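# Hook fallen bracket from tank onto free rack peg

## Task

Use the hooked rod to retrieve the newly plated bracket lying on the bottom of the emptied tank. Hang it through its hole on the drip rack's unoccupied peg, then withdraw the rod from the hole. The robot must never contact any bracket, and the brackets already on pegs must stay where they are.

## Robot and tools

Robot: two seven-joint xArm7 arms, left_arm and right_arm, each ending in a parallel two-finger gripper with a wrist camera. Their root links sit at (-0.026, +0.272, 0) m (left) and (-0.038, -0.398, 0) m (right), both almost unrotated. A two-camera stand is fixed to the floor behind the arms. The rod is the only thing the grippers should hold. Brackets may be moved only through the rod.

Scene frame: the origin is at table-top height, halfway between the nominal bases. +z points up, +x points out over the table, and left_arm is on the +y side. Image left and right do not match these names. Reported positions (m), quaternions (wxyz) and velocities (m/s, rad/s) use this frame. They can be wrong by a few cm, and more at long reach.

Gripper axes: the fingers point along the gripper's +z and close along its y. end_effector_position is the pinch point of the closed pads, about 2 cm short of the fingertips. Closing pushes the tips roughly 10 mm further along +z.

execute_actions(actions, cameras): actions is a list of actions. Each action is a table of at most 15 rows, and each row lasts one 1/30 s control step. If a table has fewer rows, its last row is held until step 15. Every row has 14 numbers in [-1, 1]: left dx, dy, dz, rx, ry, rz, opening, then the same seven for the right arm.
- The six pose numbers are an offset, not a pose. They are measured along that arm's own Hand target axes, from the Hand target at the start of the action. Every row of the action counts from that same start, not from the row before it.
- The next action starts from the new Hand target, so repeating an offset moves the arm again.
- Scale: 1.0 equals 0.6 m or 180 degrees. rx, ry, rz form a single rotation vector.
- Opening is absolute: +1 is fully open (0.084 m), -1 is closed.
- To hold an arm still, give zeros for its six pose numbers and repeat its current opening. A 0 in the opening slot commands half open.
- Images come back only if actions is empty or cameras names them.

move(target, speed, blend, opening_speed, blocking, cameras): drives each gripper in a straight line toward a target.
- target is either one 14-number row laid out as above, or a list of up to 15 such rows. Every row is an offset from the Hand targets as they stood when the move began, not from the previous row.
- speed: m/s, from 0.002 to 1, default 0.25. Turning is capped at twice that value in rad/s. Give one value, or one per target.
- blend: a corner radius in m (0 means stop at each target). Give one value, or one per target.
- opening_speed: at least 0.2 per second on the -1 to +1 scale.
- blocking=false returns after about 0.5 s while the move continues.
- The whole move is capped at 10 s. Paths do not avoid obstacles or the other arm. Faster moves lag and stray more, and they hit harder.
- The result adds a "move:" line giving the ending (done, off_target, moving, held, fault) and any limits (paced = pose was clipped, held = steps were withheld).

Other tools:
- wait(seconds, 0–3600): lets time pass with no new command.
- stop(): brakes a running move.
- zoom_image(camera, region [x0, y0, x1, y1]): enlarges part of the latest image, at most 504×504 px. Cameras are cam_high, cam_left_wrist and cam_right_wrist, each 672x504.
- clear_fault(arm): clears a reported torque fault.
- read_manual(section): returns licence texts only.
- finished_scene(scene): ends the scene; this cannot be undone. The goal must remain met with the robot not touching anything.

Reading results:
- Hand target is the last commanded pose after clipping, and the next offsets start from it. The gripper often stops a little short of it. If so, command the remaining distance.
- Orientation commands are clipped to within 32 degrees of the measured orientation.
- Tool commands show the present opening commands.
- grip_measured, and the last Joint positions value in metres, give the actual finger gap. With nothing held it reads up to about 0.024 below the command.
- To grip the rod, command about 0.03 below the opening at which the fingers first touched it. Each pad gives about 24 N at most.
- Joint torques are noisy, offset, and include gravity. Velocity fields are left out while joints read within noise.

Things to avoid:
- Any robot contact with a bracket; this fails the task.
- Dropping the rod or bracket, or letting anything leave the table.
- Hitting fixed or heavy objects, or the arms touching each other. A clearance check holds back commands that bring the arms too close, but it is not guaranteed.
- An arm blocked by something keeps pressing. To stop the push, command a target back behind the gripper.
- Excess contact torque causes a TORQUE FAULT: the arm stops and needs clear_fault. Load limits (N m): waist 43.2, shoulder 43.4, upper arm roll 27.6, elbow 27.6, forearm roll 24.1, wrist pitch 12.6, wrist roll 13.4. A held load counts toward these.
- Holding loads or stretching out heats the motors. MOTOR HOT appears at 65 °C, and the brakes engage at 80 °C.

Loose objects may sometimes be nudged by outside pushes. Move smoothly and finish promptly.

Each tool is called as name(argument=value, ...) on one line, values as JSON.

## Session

execute_actions(actions=[])

Scene clock: 0.00 s.
left_arm: end_effector_position=(+0.0617, +0.0708, +0.2802) grip_measured=+1.00 end_effector_quat_wxyz=(-0.325, +0.895, -0.068, +0.297) | right_arm: end_effector_position=(+0.3999, -0.6288, +0.2305) grip_measured=+1.00 end_effector_quat_wxyz=(-0.320, +0.937, +0.064, +0.125)
Joint positions: left_arm=[-0.871 -0.556 -0.769 0.729 0.329 1.738 -1.33 0.084] | right_arm=[-0.682 0.3 -0.125 1.419 0.643 1.518 -1.098 0.084]
Joint velocities: within noise
Joint torques (N m): no reading
Motor temperatures (°C): left_arm=[38 36 36 32 39 39 37] | right_arm=[36 40 37 34 42 36 40]
Hand target: left_arm +0.0617, +0.0708, +0.2802; -0.325, +0.895, -0.068, +0.297 | right_arm +0.3999, -0.6288, +0.2305; -0.320, +0.937, +0.064, +0.125
Tool commands: left_gripper/opening=+1.0 right_gripper/opening=+1.0

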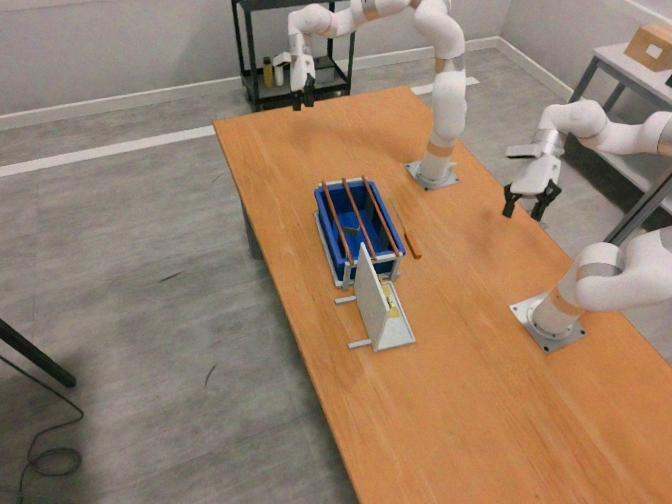

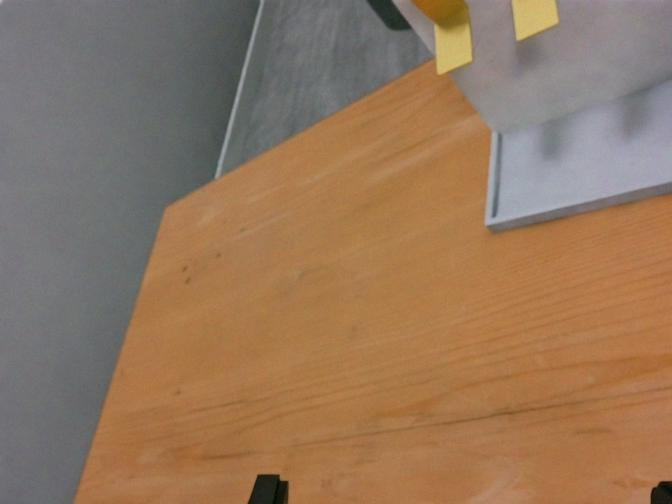

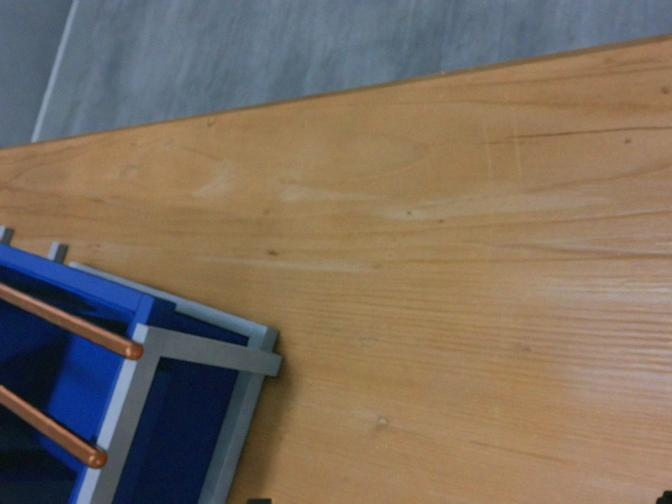

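move(target=[0.652,-0.023,-0.056,-0.2148,-0.1963,-0.0449,1,0.0913,-0.583,-0.023,-0.0392,-0.0588,0.5641,1], cameras=["all"], speed=0.4)

Scene clock: 14.77 s.
left_arm: end_effector_position=(+0.3597, -0.0599, +0.4995) grip_measured=+1.00 end_effector_quat_wxyz=(+0.002, +1.000, +0.000, +0.001) | right_arm: end_effector_position=(+0.3799, -0.3597, +0.4601) grip_measured=+1.00 end_effector_quat_wxyz=(-0.241, +0.664, -0.665, -0.241)
Joint positions: left_arm=[-0.633 0.515 -0.222 2.666 0.129 2.154 -0.751 0.084] | right_arm=[-0.417 -0.097 0.081 1.539 0.688 1.824 1.363 0.084]
Joint torques (N m): left_arm=[-9.11 -26.17 1.53 10.96 4.04 0.15 2.34] | right_arm=[6.27 -10.36 2.19 13.07 5.78 0.14 1.45]
Hand target: left_arm +0.3600, -0.0601, +0.4999; +0.000, +1.000, +0.000, -0.001 | right_arm +0.3799, -0.3597, +0.4601; -0.241, +0.664, -0.665, -0.241
Off the commanded pose: left_arm 0.001 m, 0 deg | right_arm 0.000 m, 0 deg.
move: done

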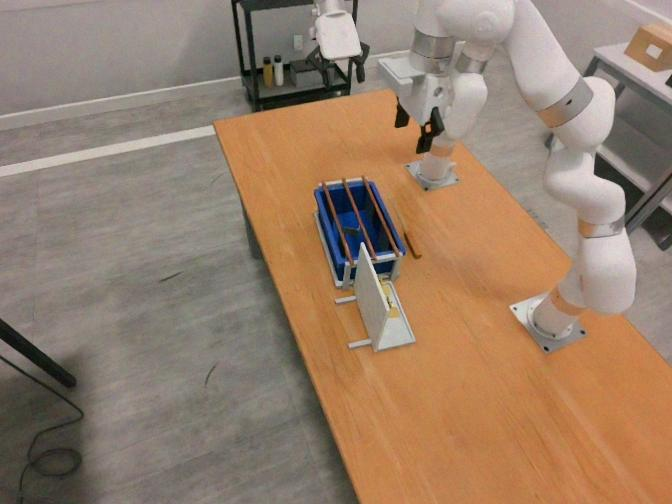

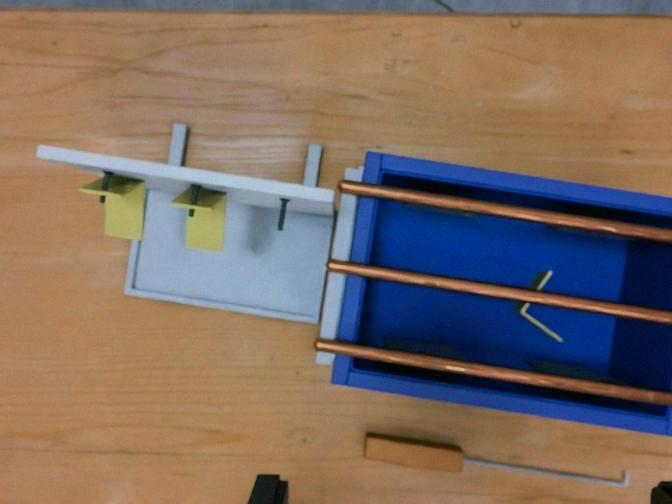

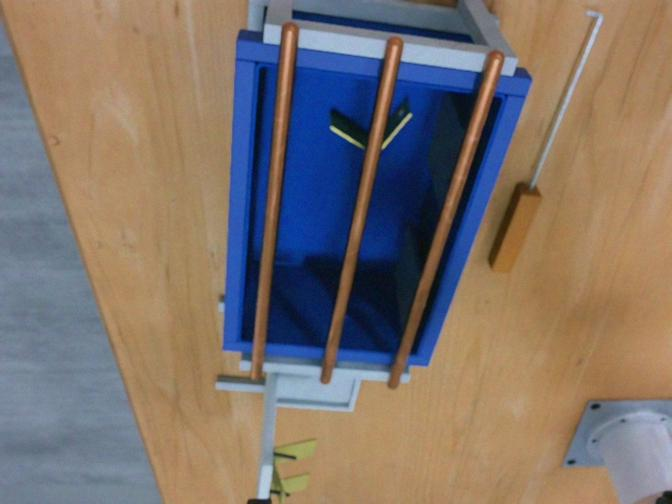

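zoom_image(camera="cam_left_wrist", region=[480, 240, 600, 360])

zoom_image(camera="cam_right_wrist", region=[310, 80, 430, 170])

zoom_image(camera="cam_left_wrist", region=[340, 400, 660, 504])

zoom_image(camera="cam_left_wrist", region=[30, 130, 350, 330])

Scaled by 4.200 from the camera's image (finer frame: 960x720).

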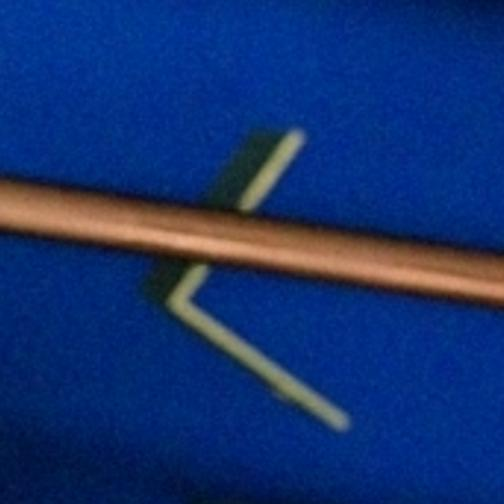

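Scaled by 4.200 from the camera's image (finer frame: 960x720).

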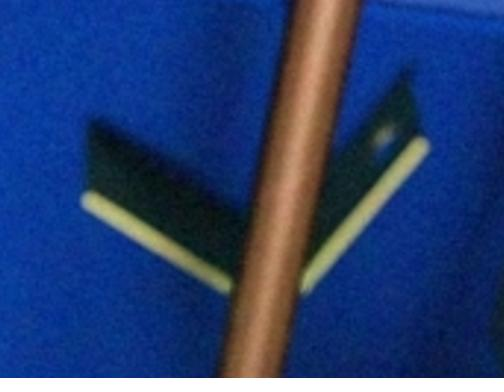

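Scaled by 1.575 from the camera's image (finer frame: 960x720).

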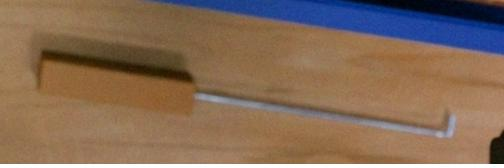

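Scaled by 1.575 from the camera's image (finer frame: 960x720).

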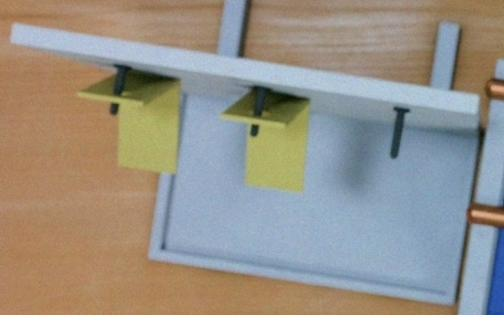

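move(target=[0.1,-0.267,0,0,0,0,1,-0.022,0.2557,0.6497,0,0.4435,0.0469,0.4], cameras=["all"], speed=0.3)

Scene clock: 74.63 s.
left_arm: end_effector_position=(+0.4200, +0.1001, +0.4998) grip_measured=+1.00 end_effector_quat_wxyz=(+0.000, +1.000, +0.000, -0.001) | right_arm: end_effector_position=(+0.2268, -0.0995, +0.1694) grip_measured=+0.39 end_effector_quat_wxyz=(-0.258, -0.617, +0.708, -0.225)
Joint positions: left_arm=[-0.272 0.254 -0.139 2.255 0.038 2.004 -0.388 0.084] | right_arm=[0.174 0.574 1.017 1.392 -0.576 1.824 3.088 0.061]
Joint torques (N m): left_arm=[8.36 -36.74 1.87 11.84 -3.71 -3.55 2.48] | right_arm=[6.36 -15.69 5.64 11.09 -3.08 1.09 1.46]
Hand target: left_arm +0.4200, +0.1001, +0.4998; +0.000, +1.000, +0.000, -0.001 | right_arm +0.2268, -0.0995, +0.1694; -0.258, -0.617, +0.708, -0.225
Off the commanded pose: left_arm 0.000 m, 0 deg | right_arm 0.000 m, 0 deg.
move: done

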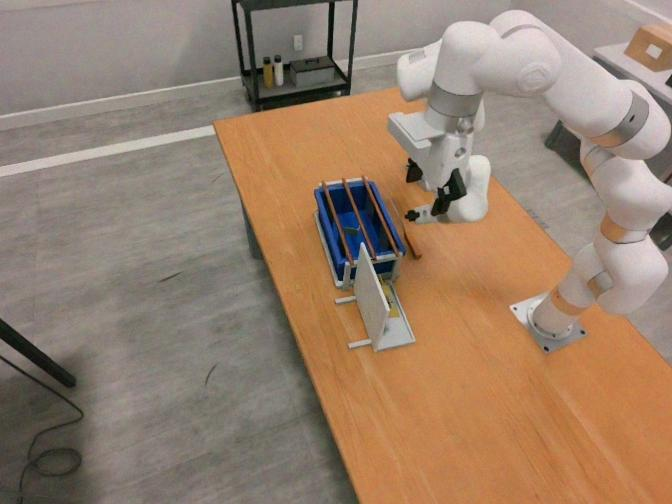

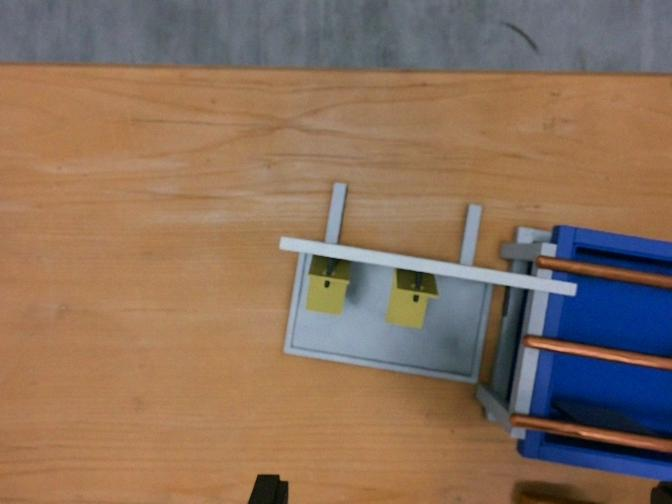

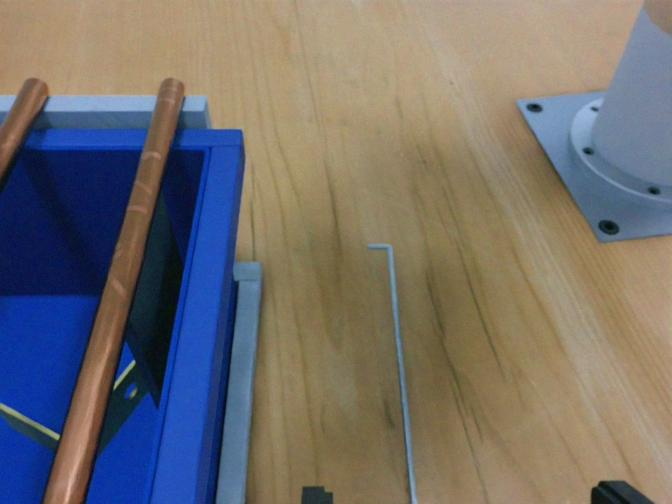

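move(target=[0,0,0,0,0,0,1,-0.1275,0,0.152,0,0,0,0.3], cameras=["cam_high","cam_right_wrist"], speed=0.25)

zoom_image(camera="cam_high", region=[380, 170, 500, 270])

Scene clock: 83.57 s.
left_arm: end_effector_position=(+0.4200, +0.1001, +0.4998) grip_measured=+1.00 end_effector_quat_wxyz=(+0.000, +1.000, +0.000, -0.001) | right_arm: end_effector_position=(+0.2269, -0.0997, +0.0504) grip_measured=+0.29 end_effector_quat_wxyz=(-0.258, -0.617, +0.708, -0.225)
Joint positions: left_arm=[-0.272 0.254 -0.139 2.255 0.038 2.004 -0.388 0.084] | right_arm=[0.238 0.778 0.904 1.313 -0.714 1.623 3.202 0.056]
Joint torques (N m): left_arm=[8.96 -23.24 2.02 12.23 -3.27 -0.33 2.35] | right_arm=[5.66 -19 7.12 10.24 -3.64 -0.94 1.5]
Hand target: left_arm +0.4200, +0.1001, +0.4998; +0.000, +1.000, +0.000, -0.001 | right_arm +0.2269, -0.0997, +0.0504; -0.258, -0.617, +0.708, -0.225
Off the commanded pose: left_arm 0.000 m, 0 deg | right_arm 0.000 m, 0 deg.
move: done

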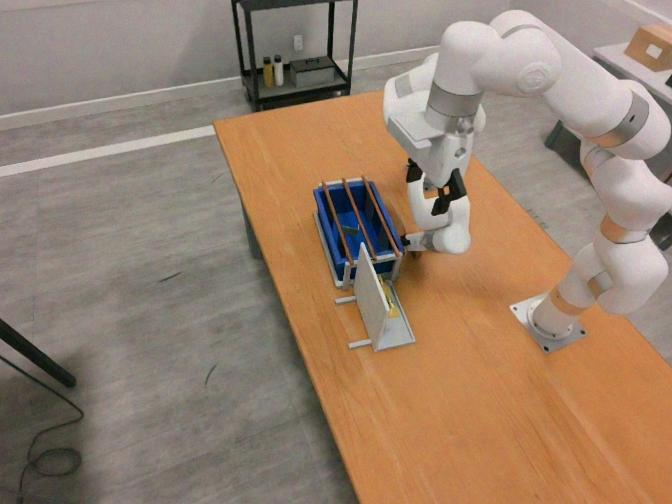

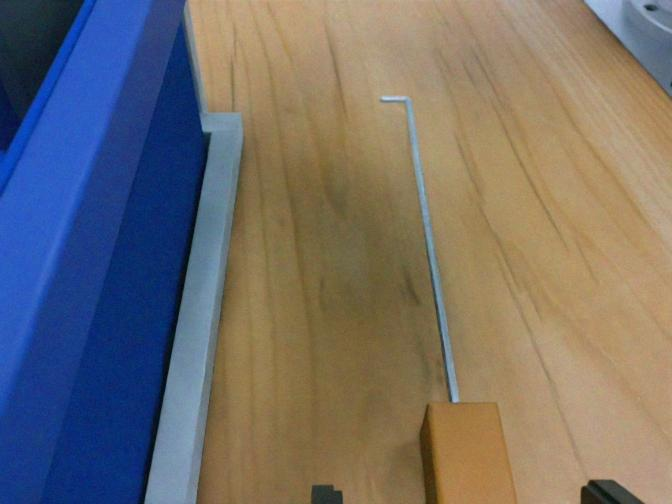

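Scaled by 4.200 from the camera's image (finer frame: 960x720).

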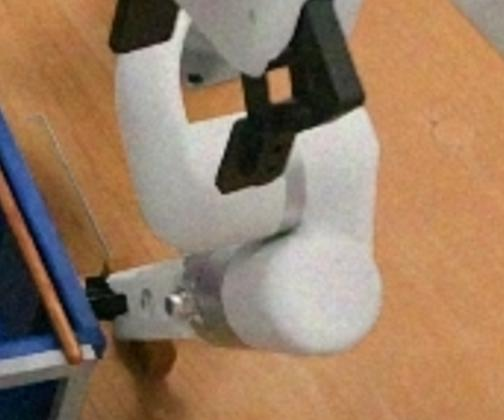

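move(target=[0,0,0,0,0,0,1,-0.0249,0,0.0297,0,0,0,0.1], speed=0.06)

move(target=[0,0,0,0,0,0,1,0,0,0,0,0,0,-0.75], cameras=["cam_left_wrist","cam_right_wrist"], opening_speed=0.7)

Scene clock: 89.10 s.
left_arm: end_effector_position=(+0.4200, +0.1001, +0.4998) grip_measured=+1.00 end_effector_quat_wxyz=(+0.000, +1.000, +0.000, -0.001) | right_arm: end_effector_position=(+0.2269, -0.0997, +0.0272) grip_measured=+0.09 end_effector_quat_wxyz=(-0.258, -0.617, +0.708, -0.225)
Joint positions: left_arm=[-0.272 0.254 -0.139 2.255 0.038 2.004 -0.388 0.084] | right_arm=[0.255 0.823 0.876 1.313 -0.744 1.59 3.221 0.048]
Joint torques (N m): left_arm=[8.31 -23.52 1.9 12.4 -3 -0.38 2.56] | right_arm=[6.3 -18.89 7.59 9.18 -2.73 -1.12 1.48]
Hand target: left_arm +0.4200, +0.1001, +0.4998; +0.000, +1.000, +0.000, -0.001 | right_arm +0.2269, -0.0997, +0.0271; -0.258, -0.617, +0.708, -0.225
Off the commanded pose: left_arm 0.000 m, 0 deg | right_arm 0.000 m, 0 deg.
move: done

Scene clock: 90.53 s.
left_arm: end_effector_position=(+0.4200, +0.1001, +0.4998) grip_measured=+1.00 end_effector_quat_wxyz=(+0.000, +1.000, +0.000, -0.001) | right_arm: end_effector_position=(+0.2269, -0.0997, +0.0271) grip_measured=-0.50 end_effector_quat_wxyz=(-0.258, -0.617, +0.708, -0.225)
Joint positions: left_arm=[-0.272 0.254 -0.139 2.255 0.038 2.004 -0.388 0.084] | right_arm=[0.255 0.823 0.876 1.313 -0.744 1.59 3.221 0.022]
Joint torques (N m): left_arm=[8.82 -23.57 2.13 12.35 -3.21 -0.48 2.37] | right_arm=[5.53 -18.96 8.22 7.95 -1.38 -0.73 0.96]
Hand target: left_arm +0.4200, +0.1001, +0.4998; +0.000, +1.000, +0.000, -0.001 | right_arm +0.2269, -0.0997, +0.0271; -0.258, -0.617, +0.708, -0.225
Off the commanded pose: left_arm 0.000 m, 0 deg | right_arm 0.000 m, 0 deg.
move: done

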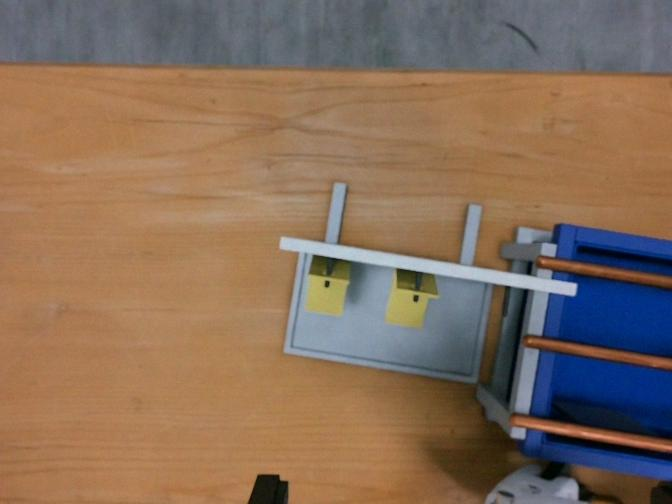

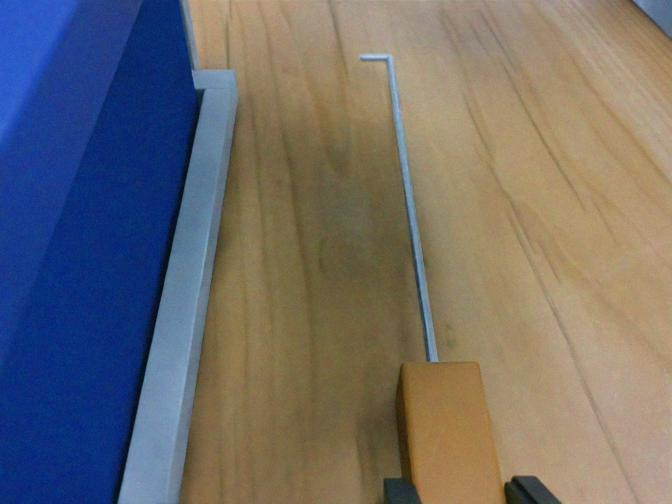

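move(target=[[-0.083,-0.2,0,0,0,0,1,0.4287,0,-0.5107,0,0,0,-0.75],[-0.083,-0.2,0,0,0,0,1,0.5987,-0.254,-0.3745,0.0708,-0.3585,0.547,-0.75]], cameras=["all"], speed=0.3, blend=[0.05,0])

Scene clock: 116.70 s.
left_arm: end_effector_position=(+0.3703, +0.2201, +0.4998) grip_measured=+1.00 end_effector_quat_wxyz=(+0.000, +1.000, +0.000, -0.001) | right_arm: end_effector_position=(+0.3598, -0.2494, +0.4304) grip_measured=-0.50 end_effector_quat_wxyz=(+0.417, +0.060, +0.903, -0.076)
Joint positions: left_arm=[-0.111 -0.084 -0.018 1.83 -0.002 1.915 -0.127 0.084] | right_arm=[-0.296 -0.853 0.626 0.764 0.01 0.73 3.625 0.022]
Joint torques (N m): left_arm=[8.45 -31.25 2.87 10.1 2.1 -4.31 2.37] | right_arm=[-6.35 -4.77 -5.71 10.55 3.32 -4.27 1.46]
Hand target: left_arm +0.3703, +0.2201, +0.4998; +0.000, +1.000, +0.000, -0.001 | right_arm +0.3599, -0.2494, +0.4304; +0.417, +0.060, +0.903, -0.076
Off the commanded pose: left_arm 0.000 m, 0 deg | right_arm 0.000 m, 0 deg.
move: done

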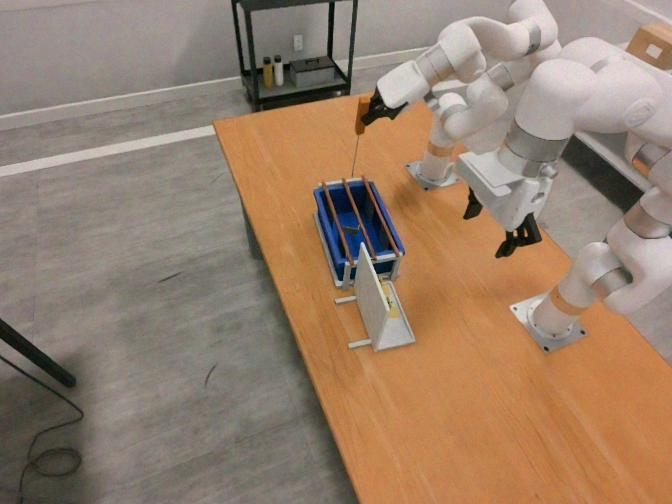

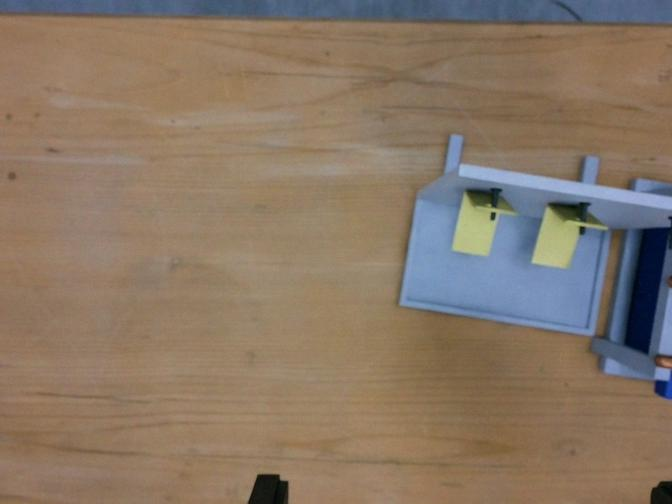

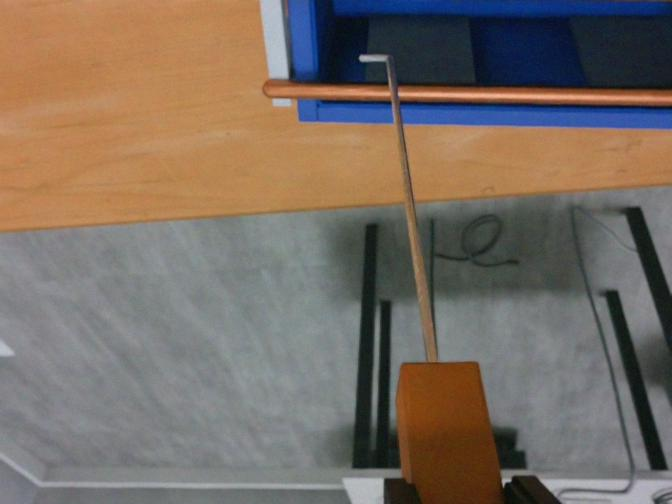

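move(target=[[-0.05,0.533,0.05,0,0,0,1,0.0223,-0.0225,-0.0235,0,0,0,-0.75],[-0.05,0.533,0.05,0,0,0,1,0.2273,0.0009,0.1486,0,0,0,-0.75]], cameras=["cam_left_wrist","cam_right_wrist"], speed=[0.3,0.15])

zoom_image(camera="cam_left_wrist", region=[400, 220, 580, 400])

zoom_image(camera="cam_right_wrist", region=[300, 0, 480, 150])

Scene clock: 155.97 s.
left_arm: end_effector_position=(+0.3401, -0.0997, +0.4699) grip_measured=+1.00 end_effector_quat_wxyz=(+0.000, +1.000, +0.000, -0.001) | right_arm: end_effector_position=(+0.3385, -0.2595, +0.2692) grip_measured=-0.50 end_effector_quat_wxyz=(+0.417, +0.060, +0.903, -0.076)
Joint positions: left_arm=[-0.577 0.406 -0.387 2.356 0.161 1.974 -0.868 0.084] | right_arm=[-0.26 -0.906 0.827 0.325 0.061 0.348 3.799 0.022]
Joint torques (N m): left_arm=[-8.97 -25.09 0.25 12.5 4.15 -0.12 -2.08] | right_arm=[-6.4 5.99 -5.6 9.26 -1.48 -3.95 1.44]
Hand target: left_arm +0.3401, -0.0997, +0.4699; +0.000, +1.000, +0.000, -0.001 | right_arm +0.3385, -0.2595, +0.2692; +0.417, +0.060, +0.903, -0.076
Off the commanded pose: left_arm 0.000 m, 0 deg | right_arm 0.000 m, 0 deg.
move: done

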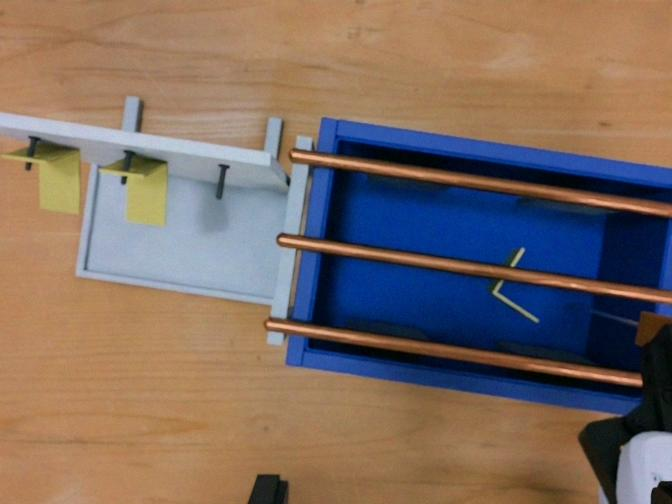

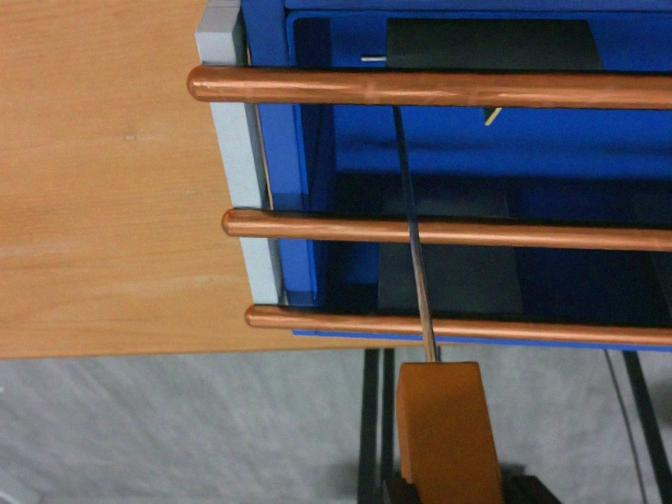

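Scaled by 2.800 from the camera's image (finer frame: 960x720).

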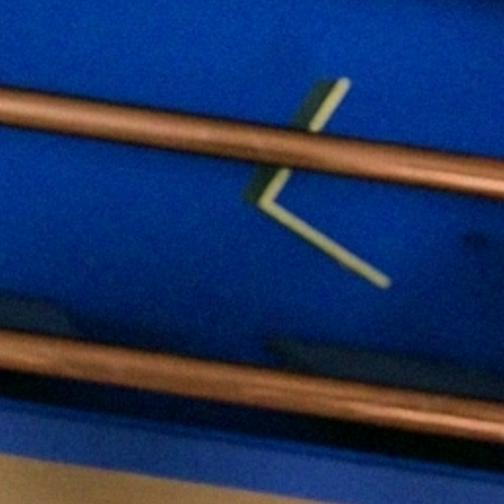

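Scaled by 2.800 from the camera's image (finer frame: 960x720).

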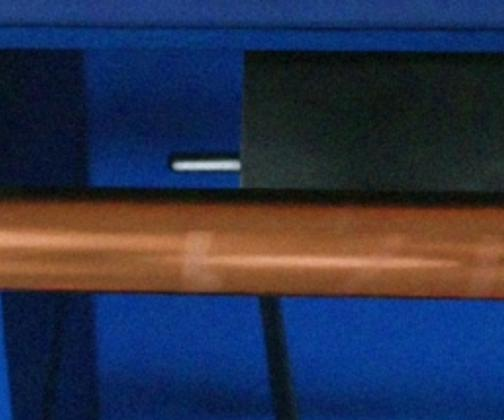

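zoom_image(camera="cam_left_wrist", region=[550, 270, 672, 370])

Scaled by 4.131 from the camera's image (finer frame: 960x720).

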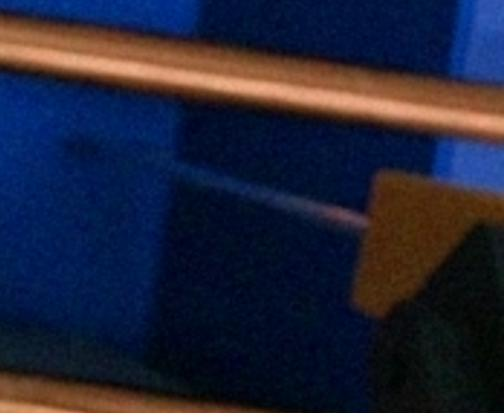

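move(target=[[-0.317,-0.25,-0.05,0,0,0,1,-0.1908,-0.0218,-0.1602,0,0,0,-0.75],[-0.317,-0.25,-0.05,0,0,0,1,-0.1872,0.0082,-0.1433,0.3802,0.0047,0.3685,-0.75]], cameras=["all"], speed=0.2)

Scene clock: 191.63 s.
left_arm: end_effector_position=(+0.1500, +0.0503, +0.5001) grip_measured=+1.00 end_effector_quat_wxyz=(+0.000, +1.000, +0.000, -0.001) | right_arm: end_effector_position=(+0.3462, -0.2461, +0.4109) grip_measured=-0.50 end_effector_quat_wxyz=(+0.321, +0.645, +0.631, -0.288)
Joint positions: left_arm=[-0.433 -0.486 -0.267 1.495 -0.135 1.964 -0.719 0.084] | right_arm=[-1.337 -1.011 1.295 1.602 0.081 1.791 4.631 0.022]
Joint torques (N m): left_arm=[-8.77 -16.72 5.8 9.7 -3.55 -0.23 2.42] | right_arm=[6.37 22.94 -19.34 4.76 -6.15 -2.81 -1.84]
Hand target: left_arm +0.1500, +0.0503, +0.5001; +0.000, +1.000, +0.000, -0.001 | right_arm +0.3462, -0.2461, +0.4109; +0.321, +0.644, +0.631, -0.288 (not the last commanded pose)
Off the commanded pose: left_arm 0.000 m, 0 deg | right_arm 0.003 m, 15 deg.
move: held (right_arm; a check stopped the path); path passed 1 of 2 targets; limits=held
pose unreachable (right arm): on one or more control steps of this call, first in action 0 (counted from 0), this arm could not follow its commanded pose, so it was not sent that pose on those steps. It may still have moved: this result reports where it is.
cause: moving toward the commanded pose would bring a part of the arm too close to another arm (a part of this arm just beyond joint 5 (forearm roll) and the left arm's gripper, 11 mm apart when this arm was first held).

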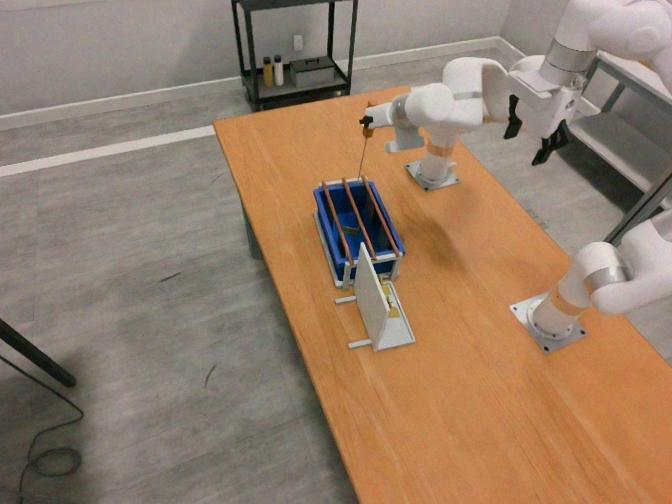

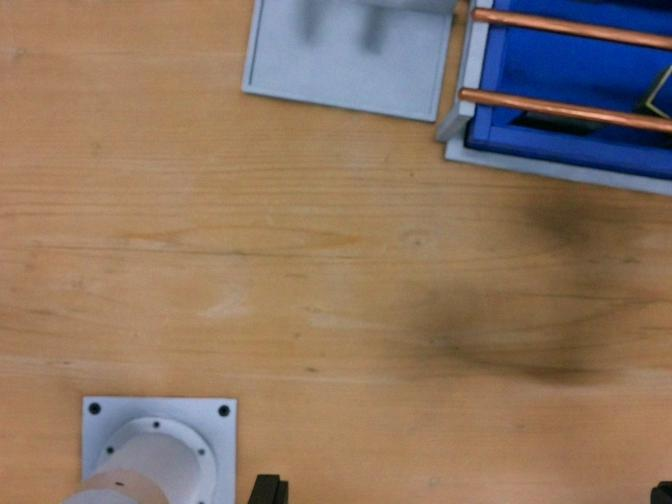

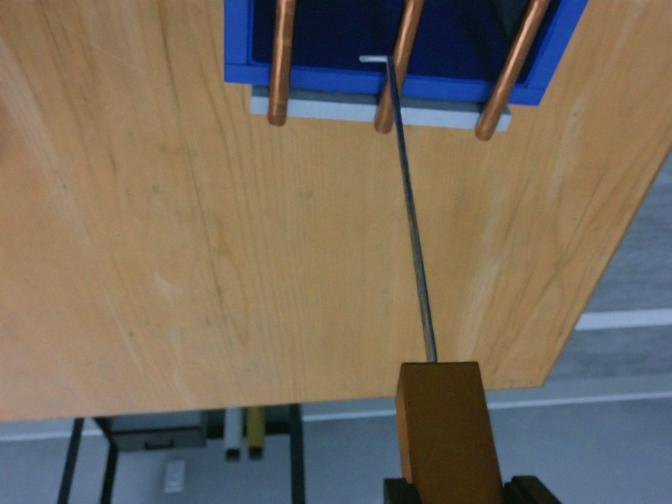

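move(target=[[0.333,-0.333,0,0,0,0,1,0,0,0,0,0,0,-0.75],[0.333,-0.333,0,0,0,0,1,0,0,0,0.061,0.001,0.0582,-0.75]], cameras=["cam_high","cam_right_wrist"], speed=0.25)

zoom_image(camera="cam_right_wrist", region=[290, 0, 460, 100])

Scene clock: 201.33 s.
left_arm: end_effector_position=(+0.3499, +0.2501, +0.4999) grip_measured=+1.00 end_effector_quat_wxyz=(+0.000, +1.000, +0.000, -0.001) | right_arm: end_effector_position=(+0.3462, -0.2461, +0.4109) grip_measured=-0.50 end_effector_quat_wxyz=(+0.282, +0.728, +0.540, -0.315)
Joint positions: left_arm=[-0.281 -0.167 0.183 1.745 0.032 1.911 -0.087 0.084] | right_arm=[-1.573 -1.025 1.359 1.841 0.136 2.034 4.768 0.022]
Joint torques (N m): left_arm=[8.57 -9.49 2.25 13.17 -1.84 0.23 2.48] | right_arm=[-6.49 17.63 -13.11 6.21 0.43 0.03 1.53]
Hand target: left_arm +0.3499, +0.2501, +0.4999; +0.000, +1.000, +0.000, -0.001 | right_arm +0.3462, -0.2461, +0.4109; +0.282, +0.728, +0.540, -0.315
Off the commanded pose: left_arm 0.000 m, 0 deg | right_arm 0.000 m, 0 deg.
move: done

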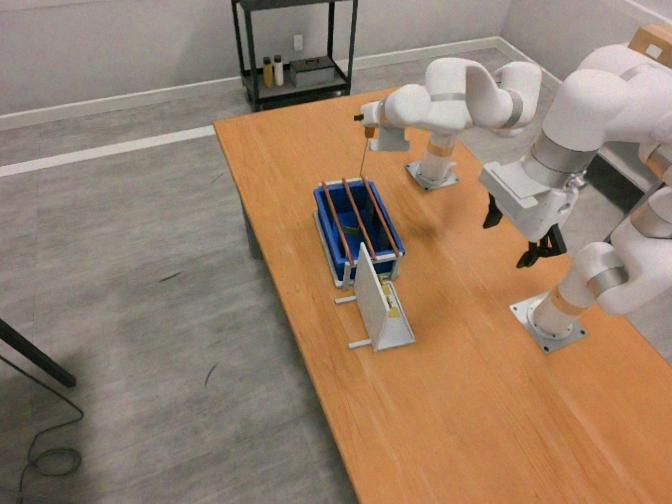

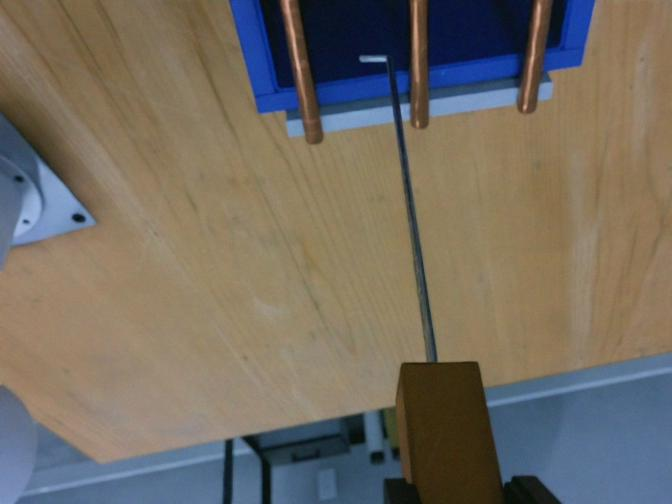

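Scaled by 2.965 from the camera's image (finer frame: 960x720).

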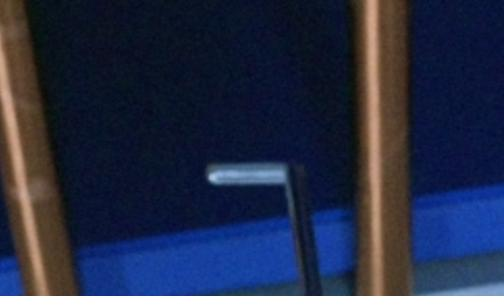

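move(target=[0,0,0,0,0,0,1,0.194,-0.0162,0.157,0,0,0,-0.75], cameras=["cam_high","cam_right_wrist"], speed=0.12)

zoom_image(camera="cam_right_wrist", region=[280, 0, 460, 140])

zoom_image(camera="cam_high", region=[300, 170, 420, 290])

Scene clock: 210.57 s.
left_arm: end_effector_position=(+0.3499, +0.2501, +0.4999) grip_measured=+1.00 end_effector_quat_wxyz=(+0.000, +1.000, +0.000, -0.001) | right_arm: end_effector_position=(+0.3476, -0.2436, +0.2610) grip_measured=-0.50 end_effector_quat_wxyz=(+0.282, +0.728, +0.540, -0.315)
Joint positions: left_arm=[-0.281 -0.167 0.183 1.745 0.032 1.911 -0.087 0.084] | right_arm=[-1.433 -1.186 1.474 1.468 0.309 1.775 4.91 0.022]
Joint torques (N m): left_arm=[8.89 -9.4 2.17 13.26 -2.1 0.13 2.51] | right_arm=[6.28 15.35 -16.65 3.51 0.67 -2.4 1.49]
Hand target: left_arm +0.3499, +0.2501, +0.4999; +0.000, +1.000, +0.000, -0.001 | right_arm +0.3476, -0.2436, +0.2609; +0.282, +0.728, +0.540, -0.315
Off the commanded pose: left_arm 0.000 m, 0 deg | right_arm 0.000 m, 0 deg.
move: done

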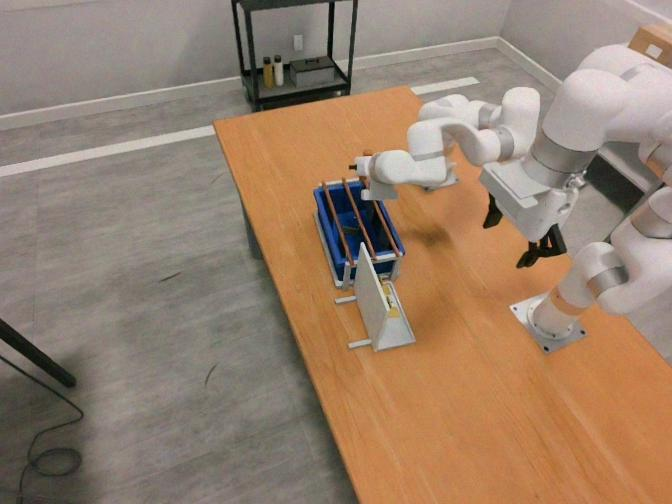

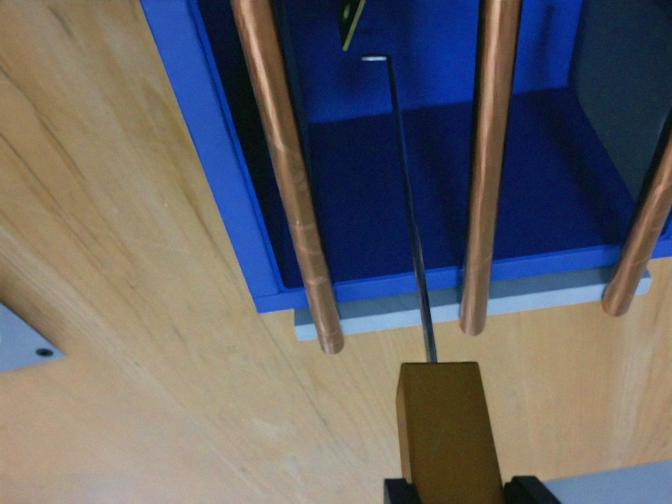

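Scaled by 2.800 from the camera's image (finer frame: 960x720).

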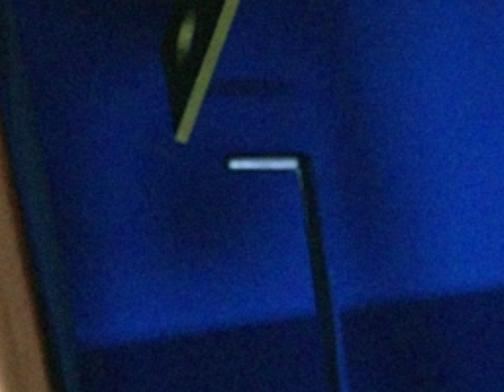

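Scaled by 4.200 from the camera's image (finer frame: 960x720).

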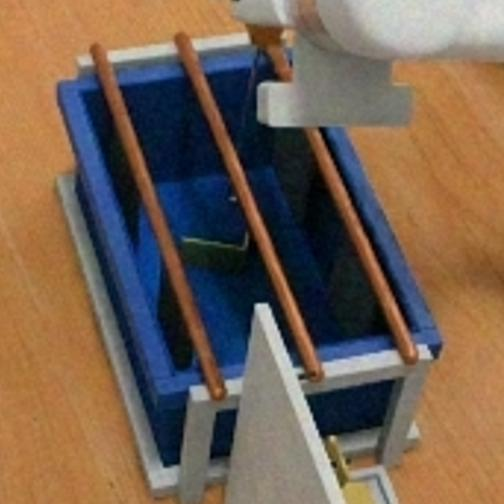

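move(target=[[0,0,0,0,0,0,1,0.0087,0.007,-0.0095,0,0,0,-0.75],[0,0,0,0,0,0,1,0.0387,0.0043,0.0157,0,0,0,-0.75]], cameras=["cam_right_wrist"], speed=0.08)

zoom_image(camera="cam_right_wrist", region=[310, 0, 430, 110])

Scene clock: 228.63 s.
left_arm: end_effector_position=(+0.3499, +0.2501, +0.4999) grip_measured=+1.00 end_effector_quat_wxyz=(+0.000, +1.000, +0.000, -0.001) | right_arm: end_effector_position=(+0.3537, -0.2373, +0.2374) grip_measured=-0.50 end_effector_quat_wxyz=(+0.282, +0.728, +0.540, -0.315)
Joint positions: left_arm=[-0.281 -0.167 0.183 1.745 0.032 1.911 -0.087 0.084] | right_arm=[-1.452 -1.21 1.516 1.474 0.343 1.755 4.937 0.022]
Joint torques (N m): left_arm=[8.53 -9.29 2.07 13.43 -1.92 0.14 2.43] | right_arm=[6 16.22 -16.82 3.1 0.6 -2.39 1.4]
Hand target: left_arm +0.3499, +0.2501, +0.4999; +0.000, +1.000, +0.000, -0.001 | right_arm +0.3537, -0.2373, +0.2373; +0.282, +0.728, +0.540, -0.315
Off the commanded pose: left_arm 0.000 m, 0 deg | right_arm 0.000 m, 0 deg.
move: done

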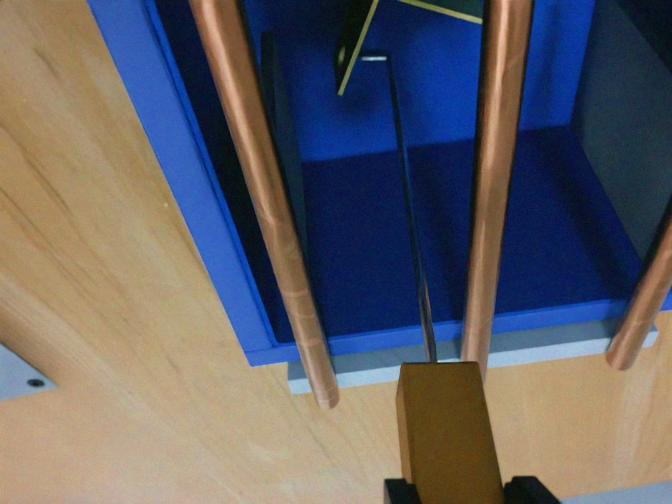

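Scaled by 4.200 from the camera's image (finer frame: 960x720).

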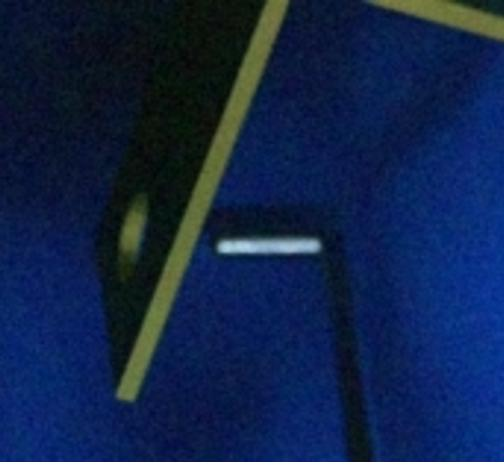

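move(target=[0,0,0,0,0,0,1,-0.0014,-0.026,-0.0011,0,0,0,-0.75], cameras=["cam_right_wrist"], speed=0.04)

zoom_image(camera="cam_right_wrist", region=[310, 0, 430, 110])

Scene clock: 239.20 s.
left_arm: end_effector_position=(+0.3499, +0.2501, +0.4999) grip_measured=+1.00 end_effector_quat_wxyz=(+0.000, +1.000, +0.000, -0.001) | right_arm: end_effector_position=(+0.3386, -0.2333, +0.2373) grip_measured=-0.50 end_effector_quat_wxyz=(+0.282, +0.728, +0.540, -0.315)
Joint positions: left_arm=[-0.281 -0.167 0.183 1.745 0.032 1.911 -0.087 0.084] | right_arm=[-1.401 -1.211 1.502 1.436 0.343 1.763 4.945 0.022]
Joint torques (N m): left_arm=[8.59 -9.38 1.85 13.19 -1.68 0.11 2.5] | right_arm=[6.36 15.39 -22.14 3.07 -6.06 0.28 1.44]
Hand target: left_arm +0.3499, +0.2501, +0.4999; +0.000, +1.000, +0.000, -0.001 | right_arm +0.3386, -0.2332, +0.2373; +0.282, +0.728, +0.540, -0.315
Off the commanded pose: left_arm 0.000 m, 0 deg | right_arm 0.000 m, 0 deg.
move: done

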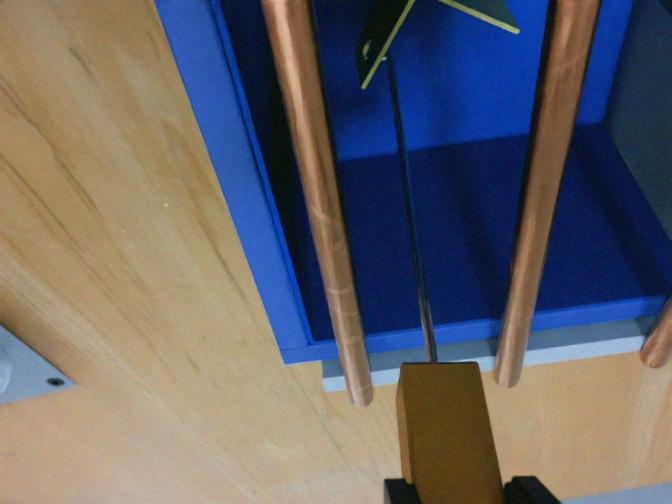

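Scaled by 4.200 from the camera's image (finer frame: 960x720).

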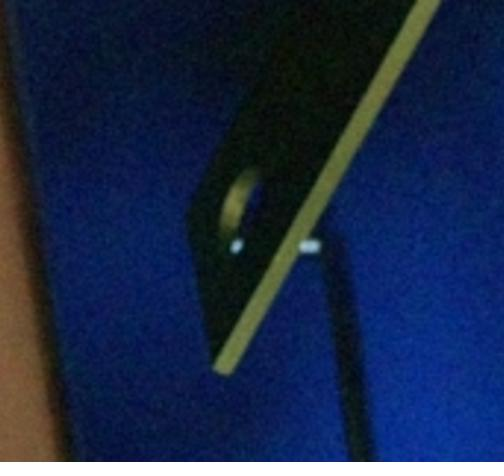

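move(target=[0,0,0,0,0,0,1,0.0006,0.0115,0.0005,0,0,0,-0.75], cameras=["cam_right_wrist"], speed=0.05)

zoom_image(camera="cam_right_wrist", region=[330, 10, 410, 100])

Scene clock: 248.97 s.
left_arm: end_effector_position=(+0.3499, +0.2501, +0.4999) grip_measured=+1.00 end_effector_quat_wxyz=(+0.000, +1.000, +0.000, -0.001) | right_arm: end_effector_position=(+0.3453, -0.2350, +0.2373) grip_measured=-0.50 end_effector_quat_wxyz=(+0.282, +0.728, +0.540, -0.315)
Joint positions: left_arm=[-0.281 -0.167 0.183 1.745 0.032 1.911 -0.087 0.084] | right_arm=[-1.423 -1.211 1.508 1.452 0.343 1.759 4.941 0.022]
Joint torques (N m): left_arm=[8.83 -9.5 2.38 13.16 -1.77 -0.16 2.45] | right_arm=[-6.34 25.7 -16.71 5.73 0.58 -2.21 -0.96]
Hand target: left_arm +0.3499, +0.2501, +0.4999; +0.000, +1.000, +0.000, -0.001 | right_arm +0.3453, -0.2350, +0.2373; +0.282, +0.728, +0.540, -0.315
Off the commanded pose: left_arm 0.000 m, 0 deg | right_arm 0.000 m, 0 deg.
move: done

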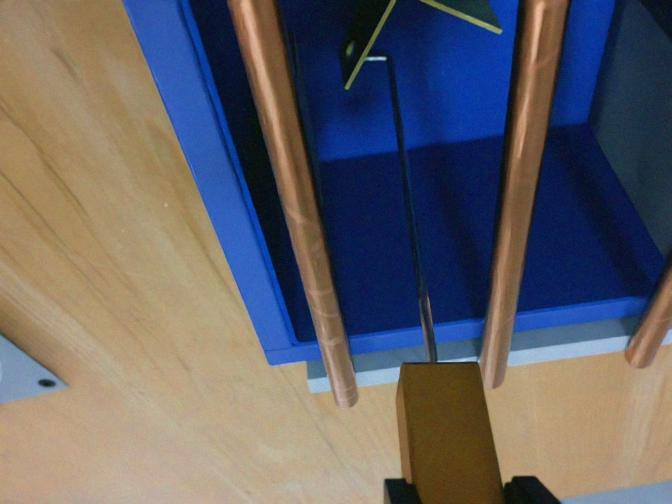

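Scaled by 5.600 from the camera's image (finer frame: 960x720).

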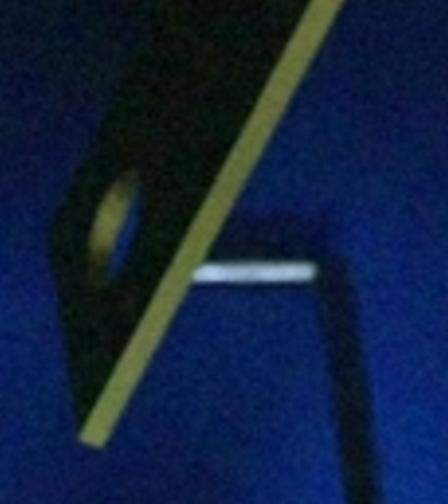

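move(target=[[0,0,0,0,0,0,1,0.0046,-0.0012,-0.0012,0,0,0,-0.75],[0,0,0,0,0,0,1,0.0035,-0.021,-0.002,0,0,0,-0.75]], cameras=["cam_right_wrist"], speed=0.04)

zoom_image(camera="cam_right_wrist", region=[330, 10, 420, 100])

Scene clock: 267.40 s.
left_arm: end_effector_position=(+0.3499, +0.2501, +0.4999) grip_measured=+1.00 end_effector_quat_wxyz=(+0.000, +1.000, +0.000, -0.001) | right_arm: end_effector_position=(+0.3338, -0.2296, +0.2356) grip_measured=-0.50 end_effector_quat_wxyz=(+0.282, +0.728, +0.540, -0.315)
Joint positions: left_arm=[-0.281 -0.167 0.183 1.745 0.032 1.911 -0.087 0.084] | right_arm=[-1.386 -1.213 1.501 1.43 0.346 1.768 4.952 0.022]
Joint torques (N m): left_arm=[8.24 -9.22 1.78 12.94 -1.98 0.06 2.53] | right_arm=[6.16 15.46 -21.99 2.96 -4.26 0.33 1.48]
Hand target: left_arm +0.3499, +0.2501, +0.4999; +0.000, +1.000, +0.000, -0.001 | right_arm +0.3338, -0.2296, +0.2356; +0.282, +0.728, +0.540, -0.315
Off the commanded pose: left_arm 0.000 m, 0 deg | right_arm 0.000 m, 0 deg.
move: done

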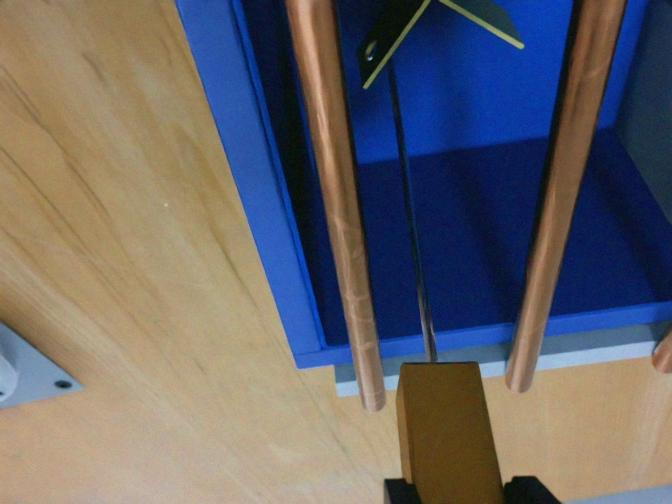

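Scaled by 5.600 from the camera's image (finer frame: 960x720).

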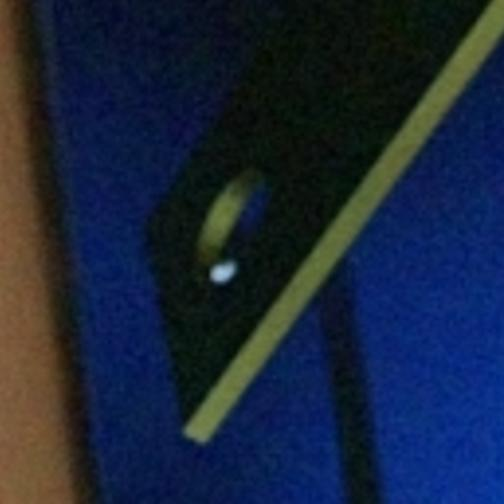

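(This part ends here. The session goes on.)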